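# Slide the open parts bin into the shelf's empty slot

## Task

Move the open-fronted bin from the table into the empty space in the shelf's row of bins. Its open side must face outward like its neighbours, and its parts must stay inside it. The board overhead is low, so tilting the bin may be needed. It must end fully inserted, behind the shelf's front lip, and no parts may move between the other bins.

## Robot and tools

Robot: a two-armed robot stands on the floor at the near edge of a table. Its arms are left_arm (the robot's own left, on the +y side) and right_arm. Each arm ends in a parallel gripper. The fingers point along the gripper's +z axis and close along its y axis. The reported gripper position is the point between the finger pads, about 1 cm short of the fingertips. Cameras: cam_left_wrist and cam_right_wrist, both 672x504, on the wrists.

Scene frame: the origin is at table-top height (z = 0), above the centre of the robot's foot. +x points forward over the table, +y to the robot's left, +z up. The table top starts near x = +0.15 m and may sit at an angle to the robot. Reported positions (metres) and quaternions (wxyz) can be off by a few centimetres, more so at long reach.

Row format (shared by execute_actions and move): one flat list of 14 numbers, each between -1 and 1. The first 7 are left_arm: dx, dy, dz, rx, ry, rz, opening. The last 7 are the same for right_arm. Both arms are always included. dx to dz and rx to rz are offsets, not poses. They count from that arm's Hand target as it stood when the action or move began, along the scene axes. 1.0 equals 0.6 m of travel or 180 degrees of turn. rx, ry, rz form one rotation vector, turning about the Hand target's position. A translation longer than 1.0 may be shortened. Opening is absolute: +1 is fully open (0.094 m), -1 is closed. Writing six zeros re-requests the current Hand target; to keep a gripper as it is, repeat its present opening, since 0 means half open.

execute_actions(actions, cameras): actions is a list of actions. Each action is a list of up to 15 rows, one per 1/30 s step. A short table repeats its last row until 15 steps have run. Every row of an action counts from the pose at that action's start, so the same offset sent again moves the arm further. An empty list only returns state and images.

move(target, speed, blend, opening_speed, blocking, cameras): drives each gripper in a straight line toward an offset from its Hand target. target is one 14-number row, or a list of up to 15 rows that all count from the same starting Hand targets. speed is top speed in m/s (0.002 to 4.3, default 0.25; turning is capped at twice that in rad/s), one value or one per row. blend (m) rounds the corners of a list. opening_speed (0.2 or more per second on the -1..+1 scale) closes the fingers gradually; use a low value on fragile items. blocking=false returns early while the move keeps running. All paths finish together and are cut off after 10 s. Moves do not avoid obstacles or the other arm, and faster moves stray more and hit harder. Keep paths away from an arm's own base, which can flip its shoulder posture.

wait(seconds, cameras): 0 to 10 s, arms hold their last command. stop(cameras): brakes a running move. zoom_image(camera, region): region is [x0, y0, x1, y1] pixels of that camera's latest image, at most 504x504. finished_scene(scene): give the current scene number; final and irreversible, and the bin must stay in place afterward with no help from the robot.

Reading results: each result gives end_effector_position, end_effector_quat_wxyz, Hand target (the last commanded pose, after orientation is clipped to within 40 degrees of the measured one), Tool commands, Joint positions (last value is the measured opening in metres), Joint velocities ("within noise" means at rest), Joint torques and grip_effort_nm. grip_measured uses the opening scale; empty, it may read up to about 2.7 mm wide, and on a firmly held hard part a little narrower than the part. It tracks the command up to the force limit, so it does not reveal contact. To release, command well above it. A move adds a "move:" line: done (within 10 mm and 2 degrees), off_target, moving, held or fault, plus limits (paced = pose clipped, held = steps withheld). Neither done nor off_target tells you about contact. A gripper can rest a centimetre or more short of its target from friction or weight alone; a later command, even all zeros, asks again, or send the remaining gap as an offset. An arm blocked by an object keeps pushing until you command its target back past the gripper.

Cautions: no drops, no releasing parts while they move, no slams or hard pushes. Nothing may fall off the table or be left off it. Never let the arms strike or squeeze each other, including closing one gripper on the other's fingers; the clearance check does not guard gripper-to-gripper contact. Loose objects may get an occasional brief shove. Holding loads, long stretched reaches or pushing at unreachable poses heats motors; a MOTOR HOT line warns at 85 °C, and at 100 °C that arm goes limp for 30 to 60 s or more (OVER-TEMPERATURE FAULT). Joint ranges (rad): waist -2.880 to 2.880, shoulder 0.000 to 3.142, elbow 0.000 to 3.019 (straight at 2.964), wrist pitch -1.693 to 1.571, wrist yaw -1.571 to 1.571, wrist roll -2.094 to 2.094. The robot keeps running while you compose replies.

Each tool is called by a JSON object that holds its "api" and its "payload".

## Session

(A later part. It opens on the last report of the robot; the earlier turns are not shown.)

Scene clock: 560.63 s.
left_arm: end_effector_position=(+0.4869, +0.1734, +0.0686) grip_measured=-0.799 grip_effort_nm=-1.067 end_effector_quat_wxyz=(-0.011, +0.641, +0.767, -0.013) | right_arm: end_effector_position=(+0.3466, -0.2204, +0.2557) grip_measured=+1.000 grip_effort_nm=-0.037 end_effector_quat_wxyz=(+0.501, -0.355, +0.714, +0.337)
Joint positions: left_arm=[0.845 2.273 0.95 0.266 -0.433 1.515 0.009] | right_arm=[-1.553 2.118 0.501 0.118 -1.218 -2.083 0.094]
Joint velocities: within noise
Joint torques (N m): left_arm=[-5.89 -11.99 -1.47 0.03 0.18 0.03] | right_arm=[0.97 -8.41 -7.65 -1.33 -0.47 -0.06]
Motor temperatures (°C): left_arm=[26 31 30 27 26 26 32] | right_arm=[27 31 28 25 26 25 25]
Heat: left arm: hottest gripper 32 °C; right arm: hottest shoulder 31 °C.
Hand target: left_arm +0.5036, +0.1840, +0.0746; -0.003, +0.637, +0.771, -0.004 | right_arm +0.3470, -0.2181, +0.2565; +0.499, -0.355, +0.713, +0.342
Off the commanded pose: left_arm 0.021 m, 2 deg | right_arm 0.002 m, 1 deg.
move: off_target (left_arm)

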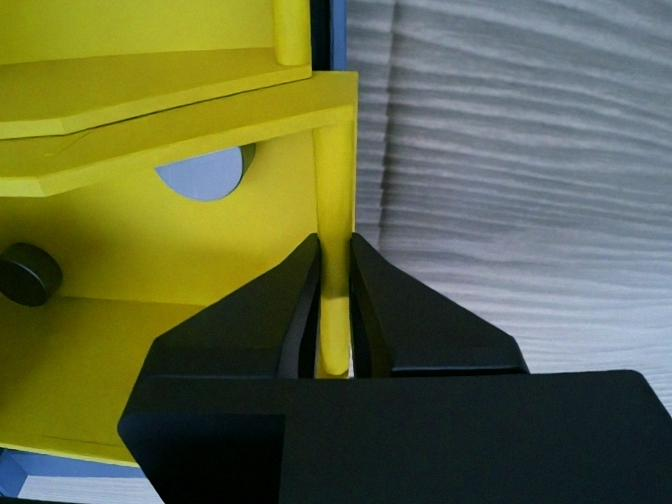

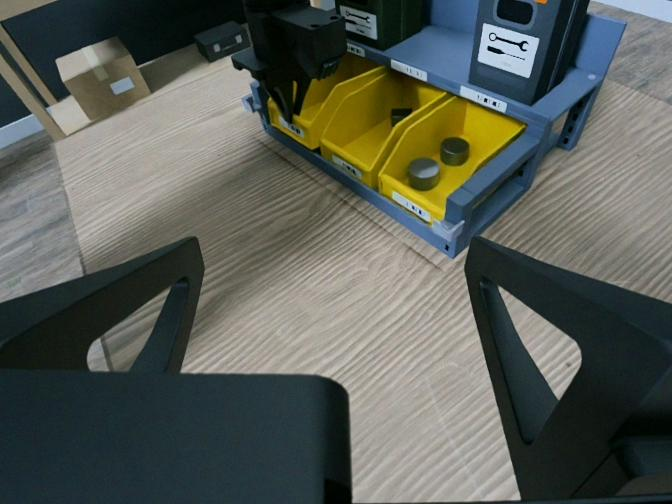

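{"api": "move", "payload": {"target": [[0.0188,0.0036,0.0,0,0,0,-1, 0,0,0,0,0,0,1]], "speed": 0.03}}

{"api": "zoom_image", "payload": {"camera": "cam_right_wrist", "region": [220, 40, 420, 200]}}

{"api": "zoom_image", "payload": {"camera": "cam_left_wrist", "region": [220, 0, 420, 150]}}

Scene clock: 567.50 s.
left_arm: end_effector_position=(+0.4966, +0.1746, +0.0679) grip_measured=-0.799 grip_effort_nm=-1.072 end_effector_quat_wxyz=(-0.011, +0.641, +0.767, -0.014) | right_arm: end_effector_position=(+0.3466, -0.2204, +0.2557) grip_measured=+1.000 grip_effort_nm=-0.037 end_effector_quat_wxyz=(+0.501, -0.355, +0.714, +0.337)
Joint positions: left_arm=[0.846 2.266 0.973 0.234 -0.432 1.516 0.009] | right_arm=[-1.553 2.118 0.501 0.118 -1.218 -2.083 0.094]
Joint velocities: within noise
Joint torques (N m): left_arm=[-5.95 -12.34 -1.24 -0.13 0.18 0.03] | right_arm=[0.97 -8.41 -7.66 -1.32 -0.47 -0.05]
Motor temperatures (°C): left_arm=[26 31 30 27 26 26 32] | right_arm=[27 31 28 25 26 25 25]
Heat: left arm: hottest gripper 32 °C; right arm: hottest shoulder 31 °C.
Hand target: left_arm +0.5150, +0.1861, +0.0746; -0.003, +0.637, +0.771, -0.004 | right_arm +0.3470, -0.2181, +0.2565; +0.499, -0.355, +0.713, +0.342
Off the commanded pose: left_arm 0.023 m, 2 deg | right_arm 0.002 m, 1 deg.
move: off_target (left_arm)

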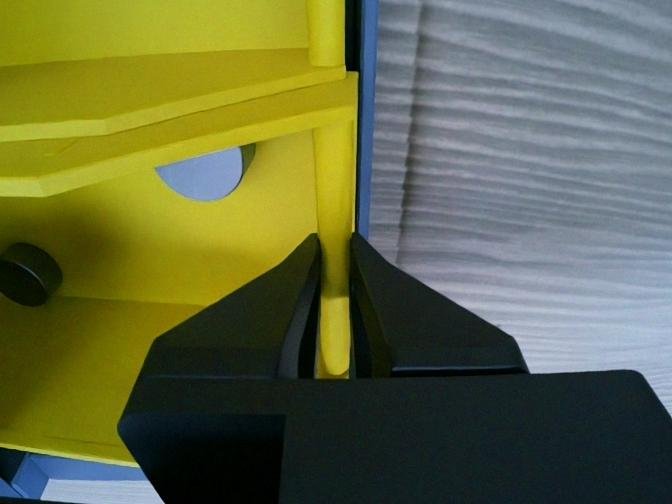

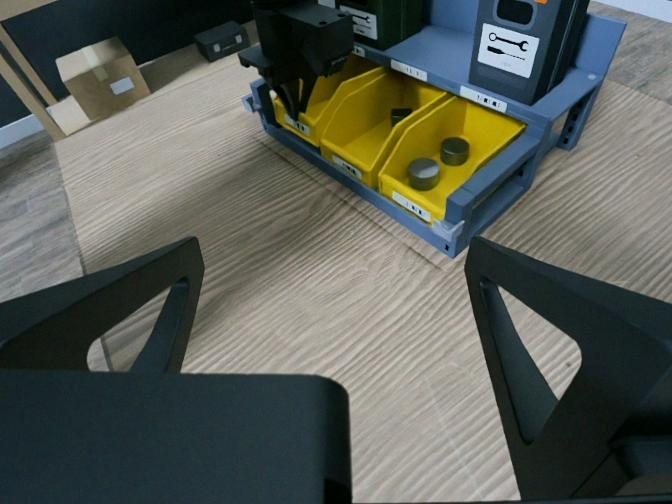

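Scaled by 2.520 from the camera's 672x504 image, which has a finer 960x720 frame.

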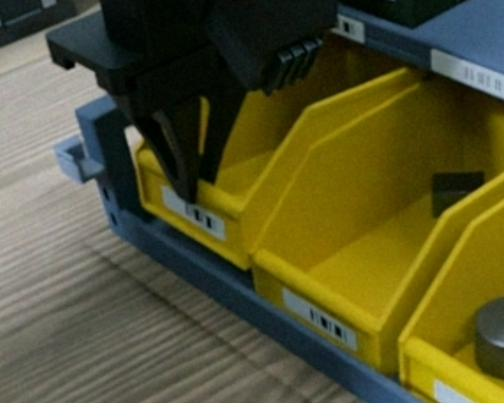

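Scaled by 2.520 from the camera's 672x504 image, which has a finer 960x720 frame.

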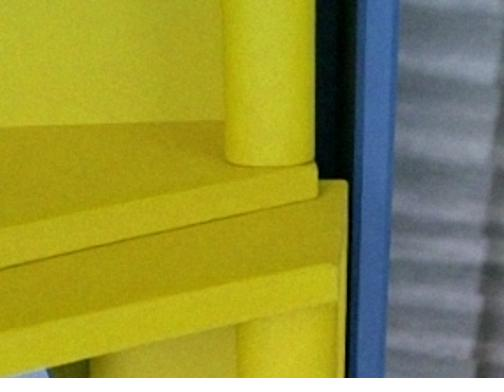

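{"api": "move", "payload": {"target": [[0.0049,0.001,-0.0223,0.0083,-0.0436,0,-1, 0,0,0,0,0,0,1]], "speed": 0.03}}

{"api": "zoom_image", "payload": {"camera": "cam_right_wrist", "region": [220, 40, 420, 200]}}

{"api": "zoom_image", "payload": {"camera": "cam_left_wrist", "region": [220, 0, 420, 150]}}

Scene clock: 597.90 s.
left_arm: end_effector_position=(+0.5084, +0.1793, +0.0602) grip_measured=-0.800 grip_effort_nm=-1.067 end_effector_quat_wxyz=(+0.032, +0.641, +0.766, +0.036) | right_arm: end_effector_position=(+0.3466, -0.2204, +0.2557) grip_measured=+1.000 grip_effort_nm=-0.046 end_effector_quat_wxyz=(+0.501, -0.355, +0.714, +0.337)
Joint positions: left_arm=[0.858 2.304 0.946 0.448 -0.426 1.588 0.009] | right_arm=[-1.553 2.118 0.501 0.118 -1.218 -2.083 0.094]
Joint velocities: within noise
Joint torques (N m): left_arm=[-6.07 -10.11 -1.94 1.77 0.18 0.04] | right_arm=[0.97 -8.47 -7.65 -1.33 -0.47 -0.05]
Motor temperatures (°C): left_arm=[26 31 29 27 26 26 32] | right_arm=[27 31 28 25 26 25 25]
Heat: left arm: hottest gripper 32 °C; right arm: hottest shoulder 31 °C.
Hand target: left_arm +0.5180, +0.1868, +0.0613; +0.041, +0.635, +0.770, +0.050 | right_arm +0.3470, -0.2181, +0.2565; +0.499, -0.355, +0.713, +0.342
Off the commanded pose: left_arm 0.012 m, 2 deg | right_arm 0.002 m, 1 deg.
move: off_target (left_arm)

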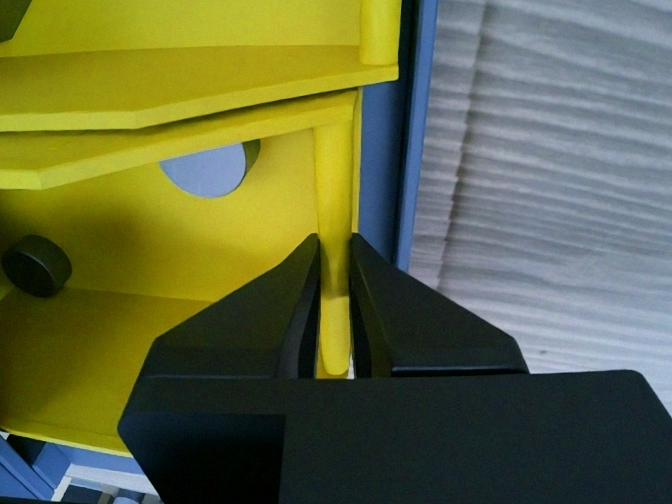

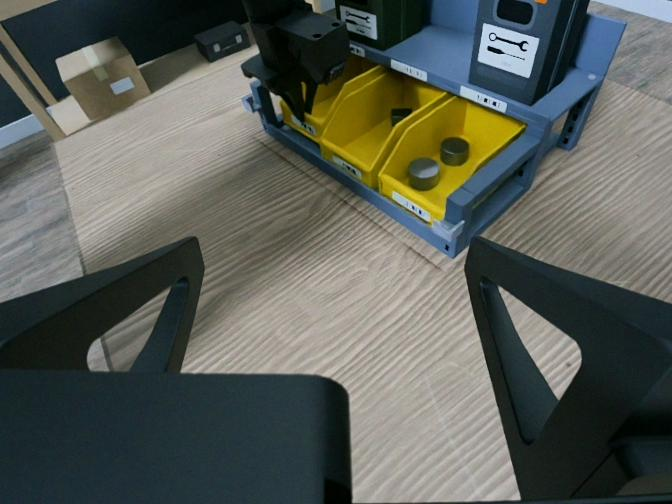

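Scaled by 2.520 from the camera's 672x504 image, which has a finer 960x720 frame.

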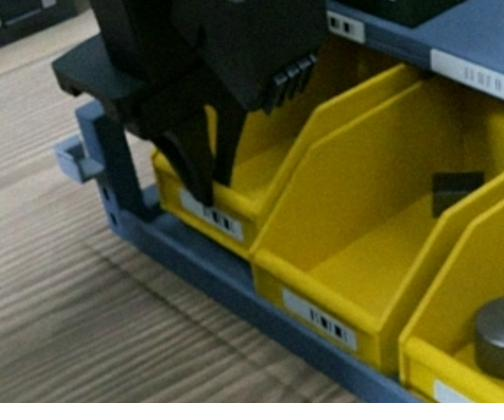

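Scaled by 2.520 from the camera's 672x504 image, which has a finer 960x720 frame.

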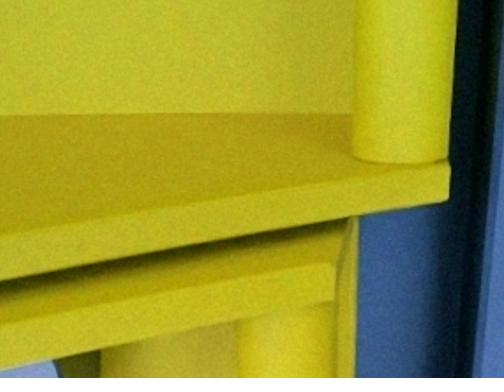

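{"api": "move", "payload": {"target": [[-0.003,0.0,-0.014,0.0021,-0.011,0,-1, 0,0,0,0,0,0,1]], "speed": 0.03}}

{"api": "zoom_image", "payload": {"camera": "cam_right_wrist", "region": [220, 40, 420, 200]}}

{"api": "zoom_image", "payload": {"camera": "cam_left_wrist", "region": [220, 0, 420, 150]}}

Scene clock: 606.40 s.
left_arm: end_effector_position=(+0.5075, +0.1794, +0.0526) grip_measured=-0.800 grip_effort_nm=-1.067 end_effector_quat_wxyz=(+0.044, +0.640, +0.766, +0.050) | right_arm: end_effector_position=(+0.3466, -0.2204, +0.2557) grip_measured=+1.000 grip_effort_nm=-0.042 end_effector_quat_wxyz=(+0.501, -0.355, +0.714, +0.337)
Joint positions: left_arm=[0.866 2.336 0.946 0.525 -0.42 1.611 0.009] | right_arm=[-1.553 2.118 0.501 0.118 -1.218 -2.083 0.094]
Joint velocities: within noise
Joint torques (N m): left_arm=[-5.77 -9.58 -1.99 1.58 0.19 0.03] | right_arm=[1.08 -8.47 -7.66 -1.33 -0.47 -0.06]
Motor temperatures (°C): left_arm=[26 31 29 27 26 26 32] | right_arm=[27 31 28 25 26 25 25]
Heat: left arm: hottest gripper 32 °C; right arm: hottest shoulder 31 °C.
Hand target: left_arm +0.5161, +0.1869, +0.0529; +0.052, +0.634, +0.769, +0.063 | right_arm +0.3470, -0.2181, +0.2565; +0.499, -0.355, +0.713, +0.342
Off the commanded pose: left_arm 0.011 m, 2 deg | right_arm 0.002 m, 1 deg.
move: off_target (left_arm)

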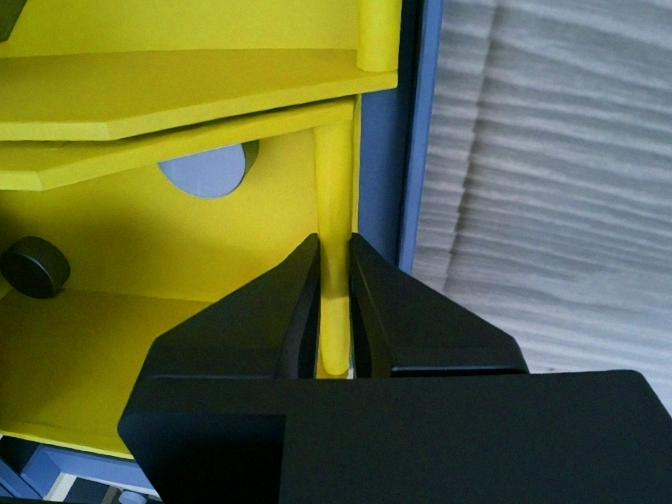

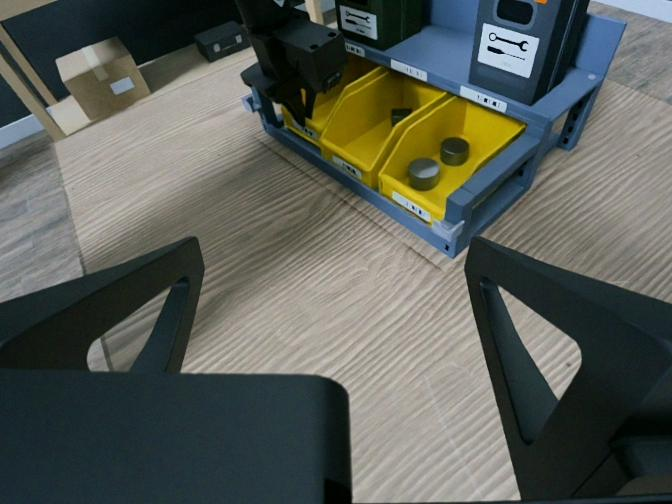

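Scaled by 2.520 from the camera's 672x504 image, which has a finer 960x720 frame.

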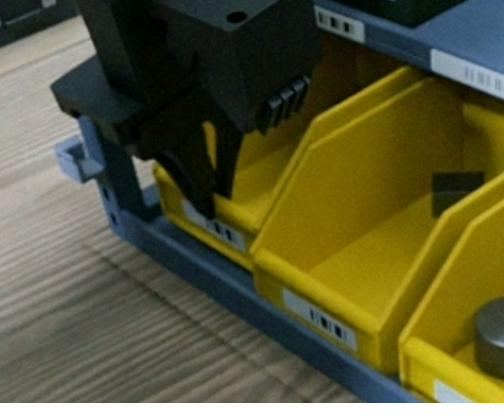

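Scaled by 2.520 from the camera's 672x504 image, which has a finer 960x720 frame.

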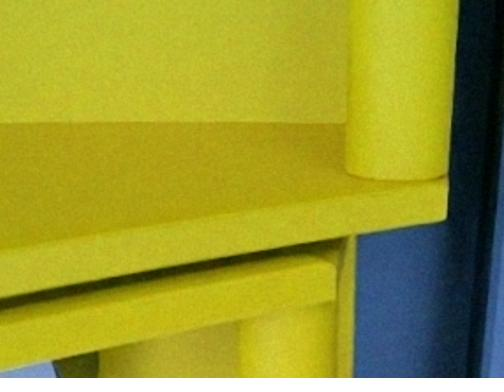

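{"api": "move", "payload": {"target": [[0,0.0,-0.006,0,0,0,-1, 0,0,0,0,0,0,1]], "speed": 0.03}}

{"api": "zoom_image", "payload": {"camera": "cam_left_wrist", "region": [220, 0, 420, 150]}}

Scene clock: 612.10 s.
left_arm: end_effector_position=(+0.5067, +0.1801, +0.0513) grip_measured=-0.800 grip_effort_nm=-1.072 end_effector_quat_wxyz=(+0.045, +0.640, +0.766, +0.051) | right_arm: end_effector_position=(+0.3466, -0.2204, +0.2557) grip_measured=+1.000 grip_effort_nm=-0.032 end_effector_quat_wxyz=(+0.501, -0.355, +0.714, +0.337)
Joint positions: left_arm=[0.869 2.34 0.946 0.532 -0.417 1.614 0.009] | right_arm=[-1.553 2.118 0.501 0.118 -1.218 -2.083 0.094]
Joint velocities: within noise
Joint torques (N m): left_arm=[-6.07 -9.47 -1.47 1.48 0.18 0.03] | right_arm=[1.03 -8.47 -7.65 -1.33 -0.47 -0.06]
Motor temperatures (°C): left_arm=[26 31 29 27 26 26 32] | right_arm=[27 31 28 25 26 25 25]
Heat: left arm: hottest gripper 32 °C; right arm: hottest shoulder 31 °C.
Hand target: left_arm +0.5161, +0.1868, +0.0493; +0.053, +0.634, +0.769, +0.063 | right_arm +0.3470, -0.2181, +0.2565; +0.499, -0.355, +0.713, +0.342
Off the commanded pose: left_arm 0.012 m, 2 deg | right_arm 0.002 m, 1 deg.
move: off_target (left_arm)

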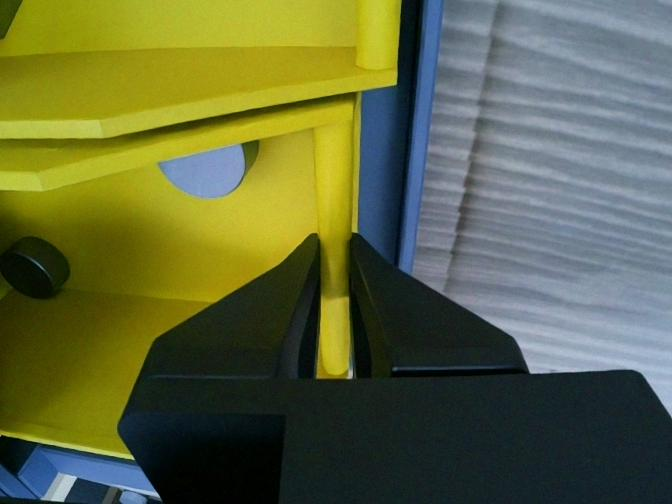

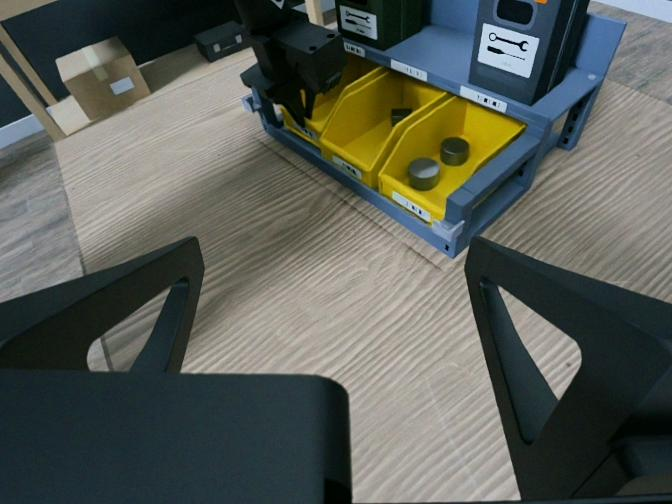

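Scaled by 2.520 from the camera's 672x504 image, which has a finer 960x720 frame.

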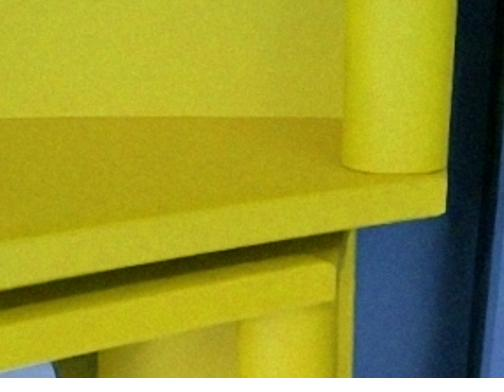

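{"api": "move", "payload": {"target": [[0,0.0,0.004,0,0,0,-0.55, 0,0,0,0,0,0,1]], "speed": 0.03, "opening_speed": 0.5}}

{"api": "zoom_image", "payload": {"camera": "cam_left_wrist", "region": [220, 0, 420, 150]}}

{"api": "zoom_image", "payload": {"camera": "cam_right_wrist", "region": [220, 40, 420, 200]}}

Scene clock: 617.03 s.
left_arm: end_effector_position=(+0.5096, +0.1807, +0.0516) grip_measured=-0.553 grip_effort_nm=0.061 end_effector_quat_wxyz=(+0.049, +0.637, +0.767, +0.056) | right_arm: end_effector_position=(+0.3466, -0.2204, +0.2557) grip_measured=+1.000 grip_effort_nm=-0.037 end_effector_quat_wxyz=(+0.501, -0.355, +0.714, +0.337)
Joint positions: left_arm=[0.869 2.34 0.946 0.546 -0.417 1.614 0.021] | right_arm=[-1.553 2.118 0.501 0.118 -1.218 -2.083 0.094]
Joint velocities: within noise
Joint torques (N m): left_arm=[-5.95 -9.76 -1.78 0.95 0.14 0.01] | right_arm=[0.97 -8.47 -7.68 -1.32 -0.47 -0.06]
Motor temperatures (°C): left_arm=[26 31 29 27 26 26 32] | right_arm=[27 31 28 25 26 25 25]
Heat: left arm: hottest gripper 32 °C; right arm: hottest shoulder 31 °C.
Hand target: left_arm +0.5161, +0.1868, +0.0517; +0.053, +0.634, +0.769, +0.063 | right_arm +0.3470, -0.2181, +0.2565; +0.499, -0.355, +0.713, +0.342
Off the commanded pose: left_arm 0.009 m, 1 deg | right_arm 0.002 m, 1 deg.
move: done

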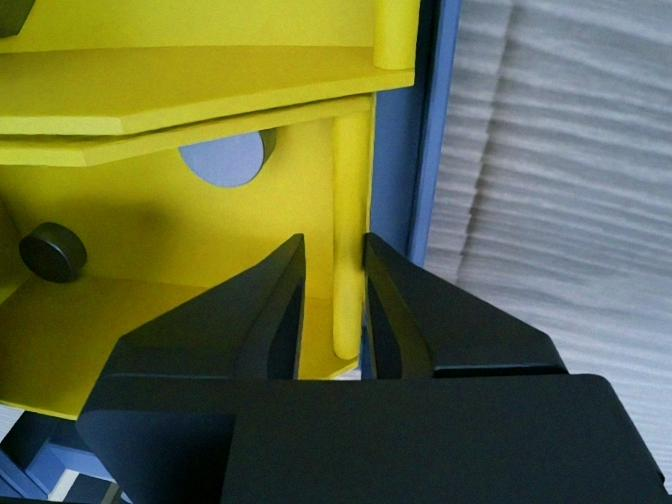

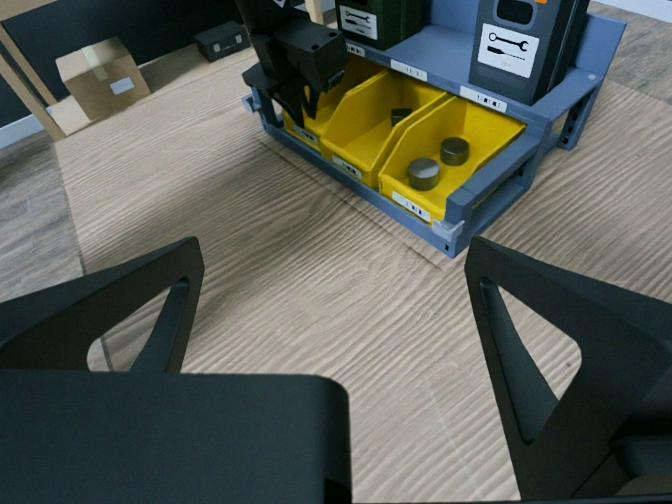

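Scaled by 2.520 from the camera's 672x504 image, which has a finer 960x720 frame.

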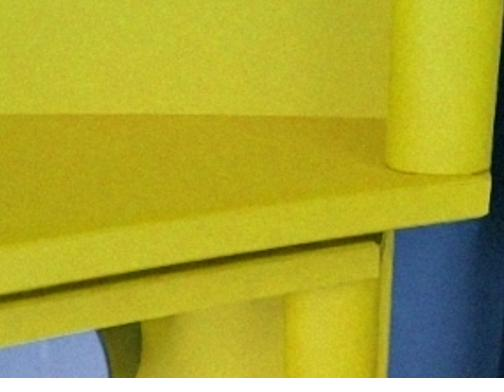

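Scaled by 2.520 from the camera's 672x504 image, which has a finer 960x720 frame.

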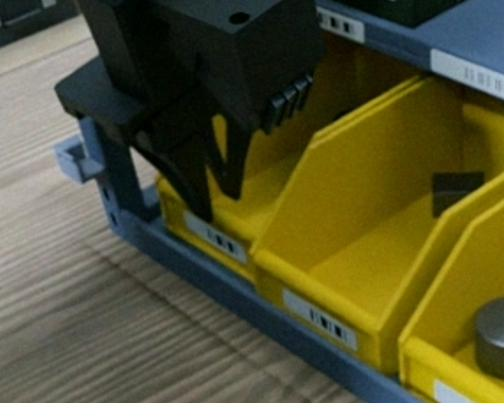

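{"api": "move", "payload": {"target": [[-0.0065,-0.0012,0.0,0,0,0,-0.4, 0,0,0,0,0,0,1],[-0.036,-0.006,0.2,0,0,0,-0.4, 0,0,0,0,0,0,1]], "speed": [0.03, 0.12]}}

{"api": "zoom_image", "payload": {"camera": "cam_right_wrist", "region": [220, 0, 420, 200]}}

Scene clock: 625.00 s.
left_arm: end_effector_position=(+0.4960, +0.1885, +0.1610) grip_measured=-0.402 grip_effort_nm=0.061 end_effector_quat_wxyz=(+0.049, +0.632, +0.771, +0.066) | right_arm: end_effector_position=(+0.3466, -0.2204, +0.2557) grip_measured=+1.000 grip_effort_nm=-0.037 end_effector_quat_wxyz=(+0.501, -0.355, +0.714, +0.337)
Joint positions: left_arm=[0.771 2.059 0.694 0.498 -0.495 1.527 0.028] | right_arm=[-1.553 2.118 0.501 0.118 -1.218 -2.083 0.094]
Joint velocities: within noise
Joint torques (N m): left_arm=[-8 -10.46 -2.77 0.18 -0.11 -0.18] | right_arm=[0.97 -8.47 -7.66 -1.32 -0.47 -0.05]
Motor temperatures (°C): left_arm=[26 32 29 27 26 26 31] | right_arm=[27 31 28 25 26 25 25]
Heat: left arm: hottest shoulder 32 °C; right arm: hottest shoulder 31 °C.
Hand target: left_arm +0.4946, +0.1833, +0.1717; +0.053, +0.634, +0.769, +0.063 | right_arm +0.3470, -0.2181, +0.2565; +0.499, -0.355, +0.713, +0.342
Off the commanded pose: left_arm 0.012 m, 1 deg | right_arm 0.002 m, 1 deg.
move: off_target (left_arm)

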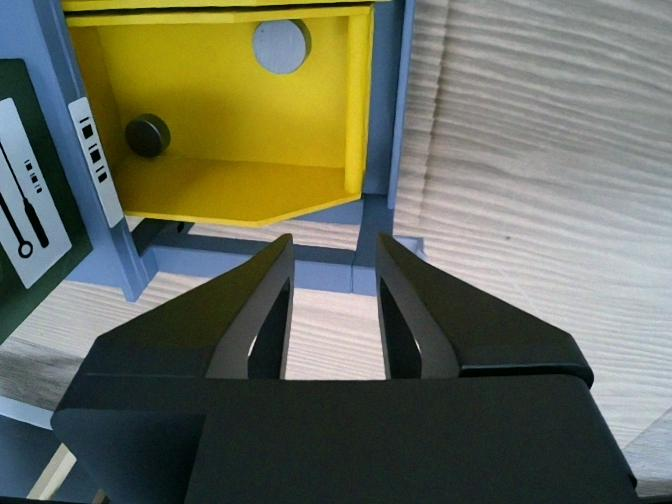

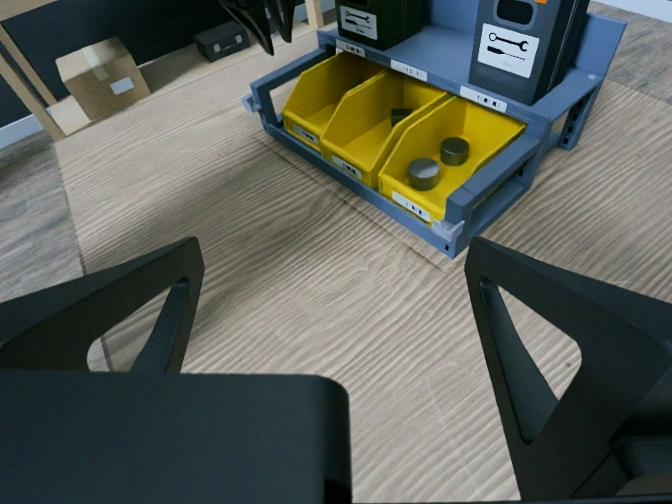

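Scaled by 2.520 from the camera's 672x504 image, which has a finer 960x720 frame.

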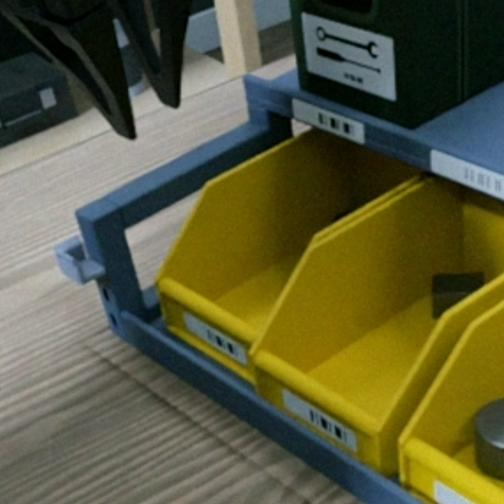

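{"api": "finished_scene", "payload": {"scene": 1}}

The scene is finished: the task was done.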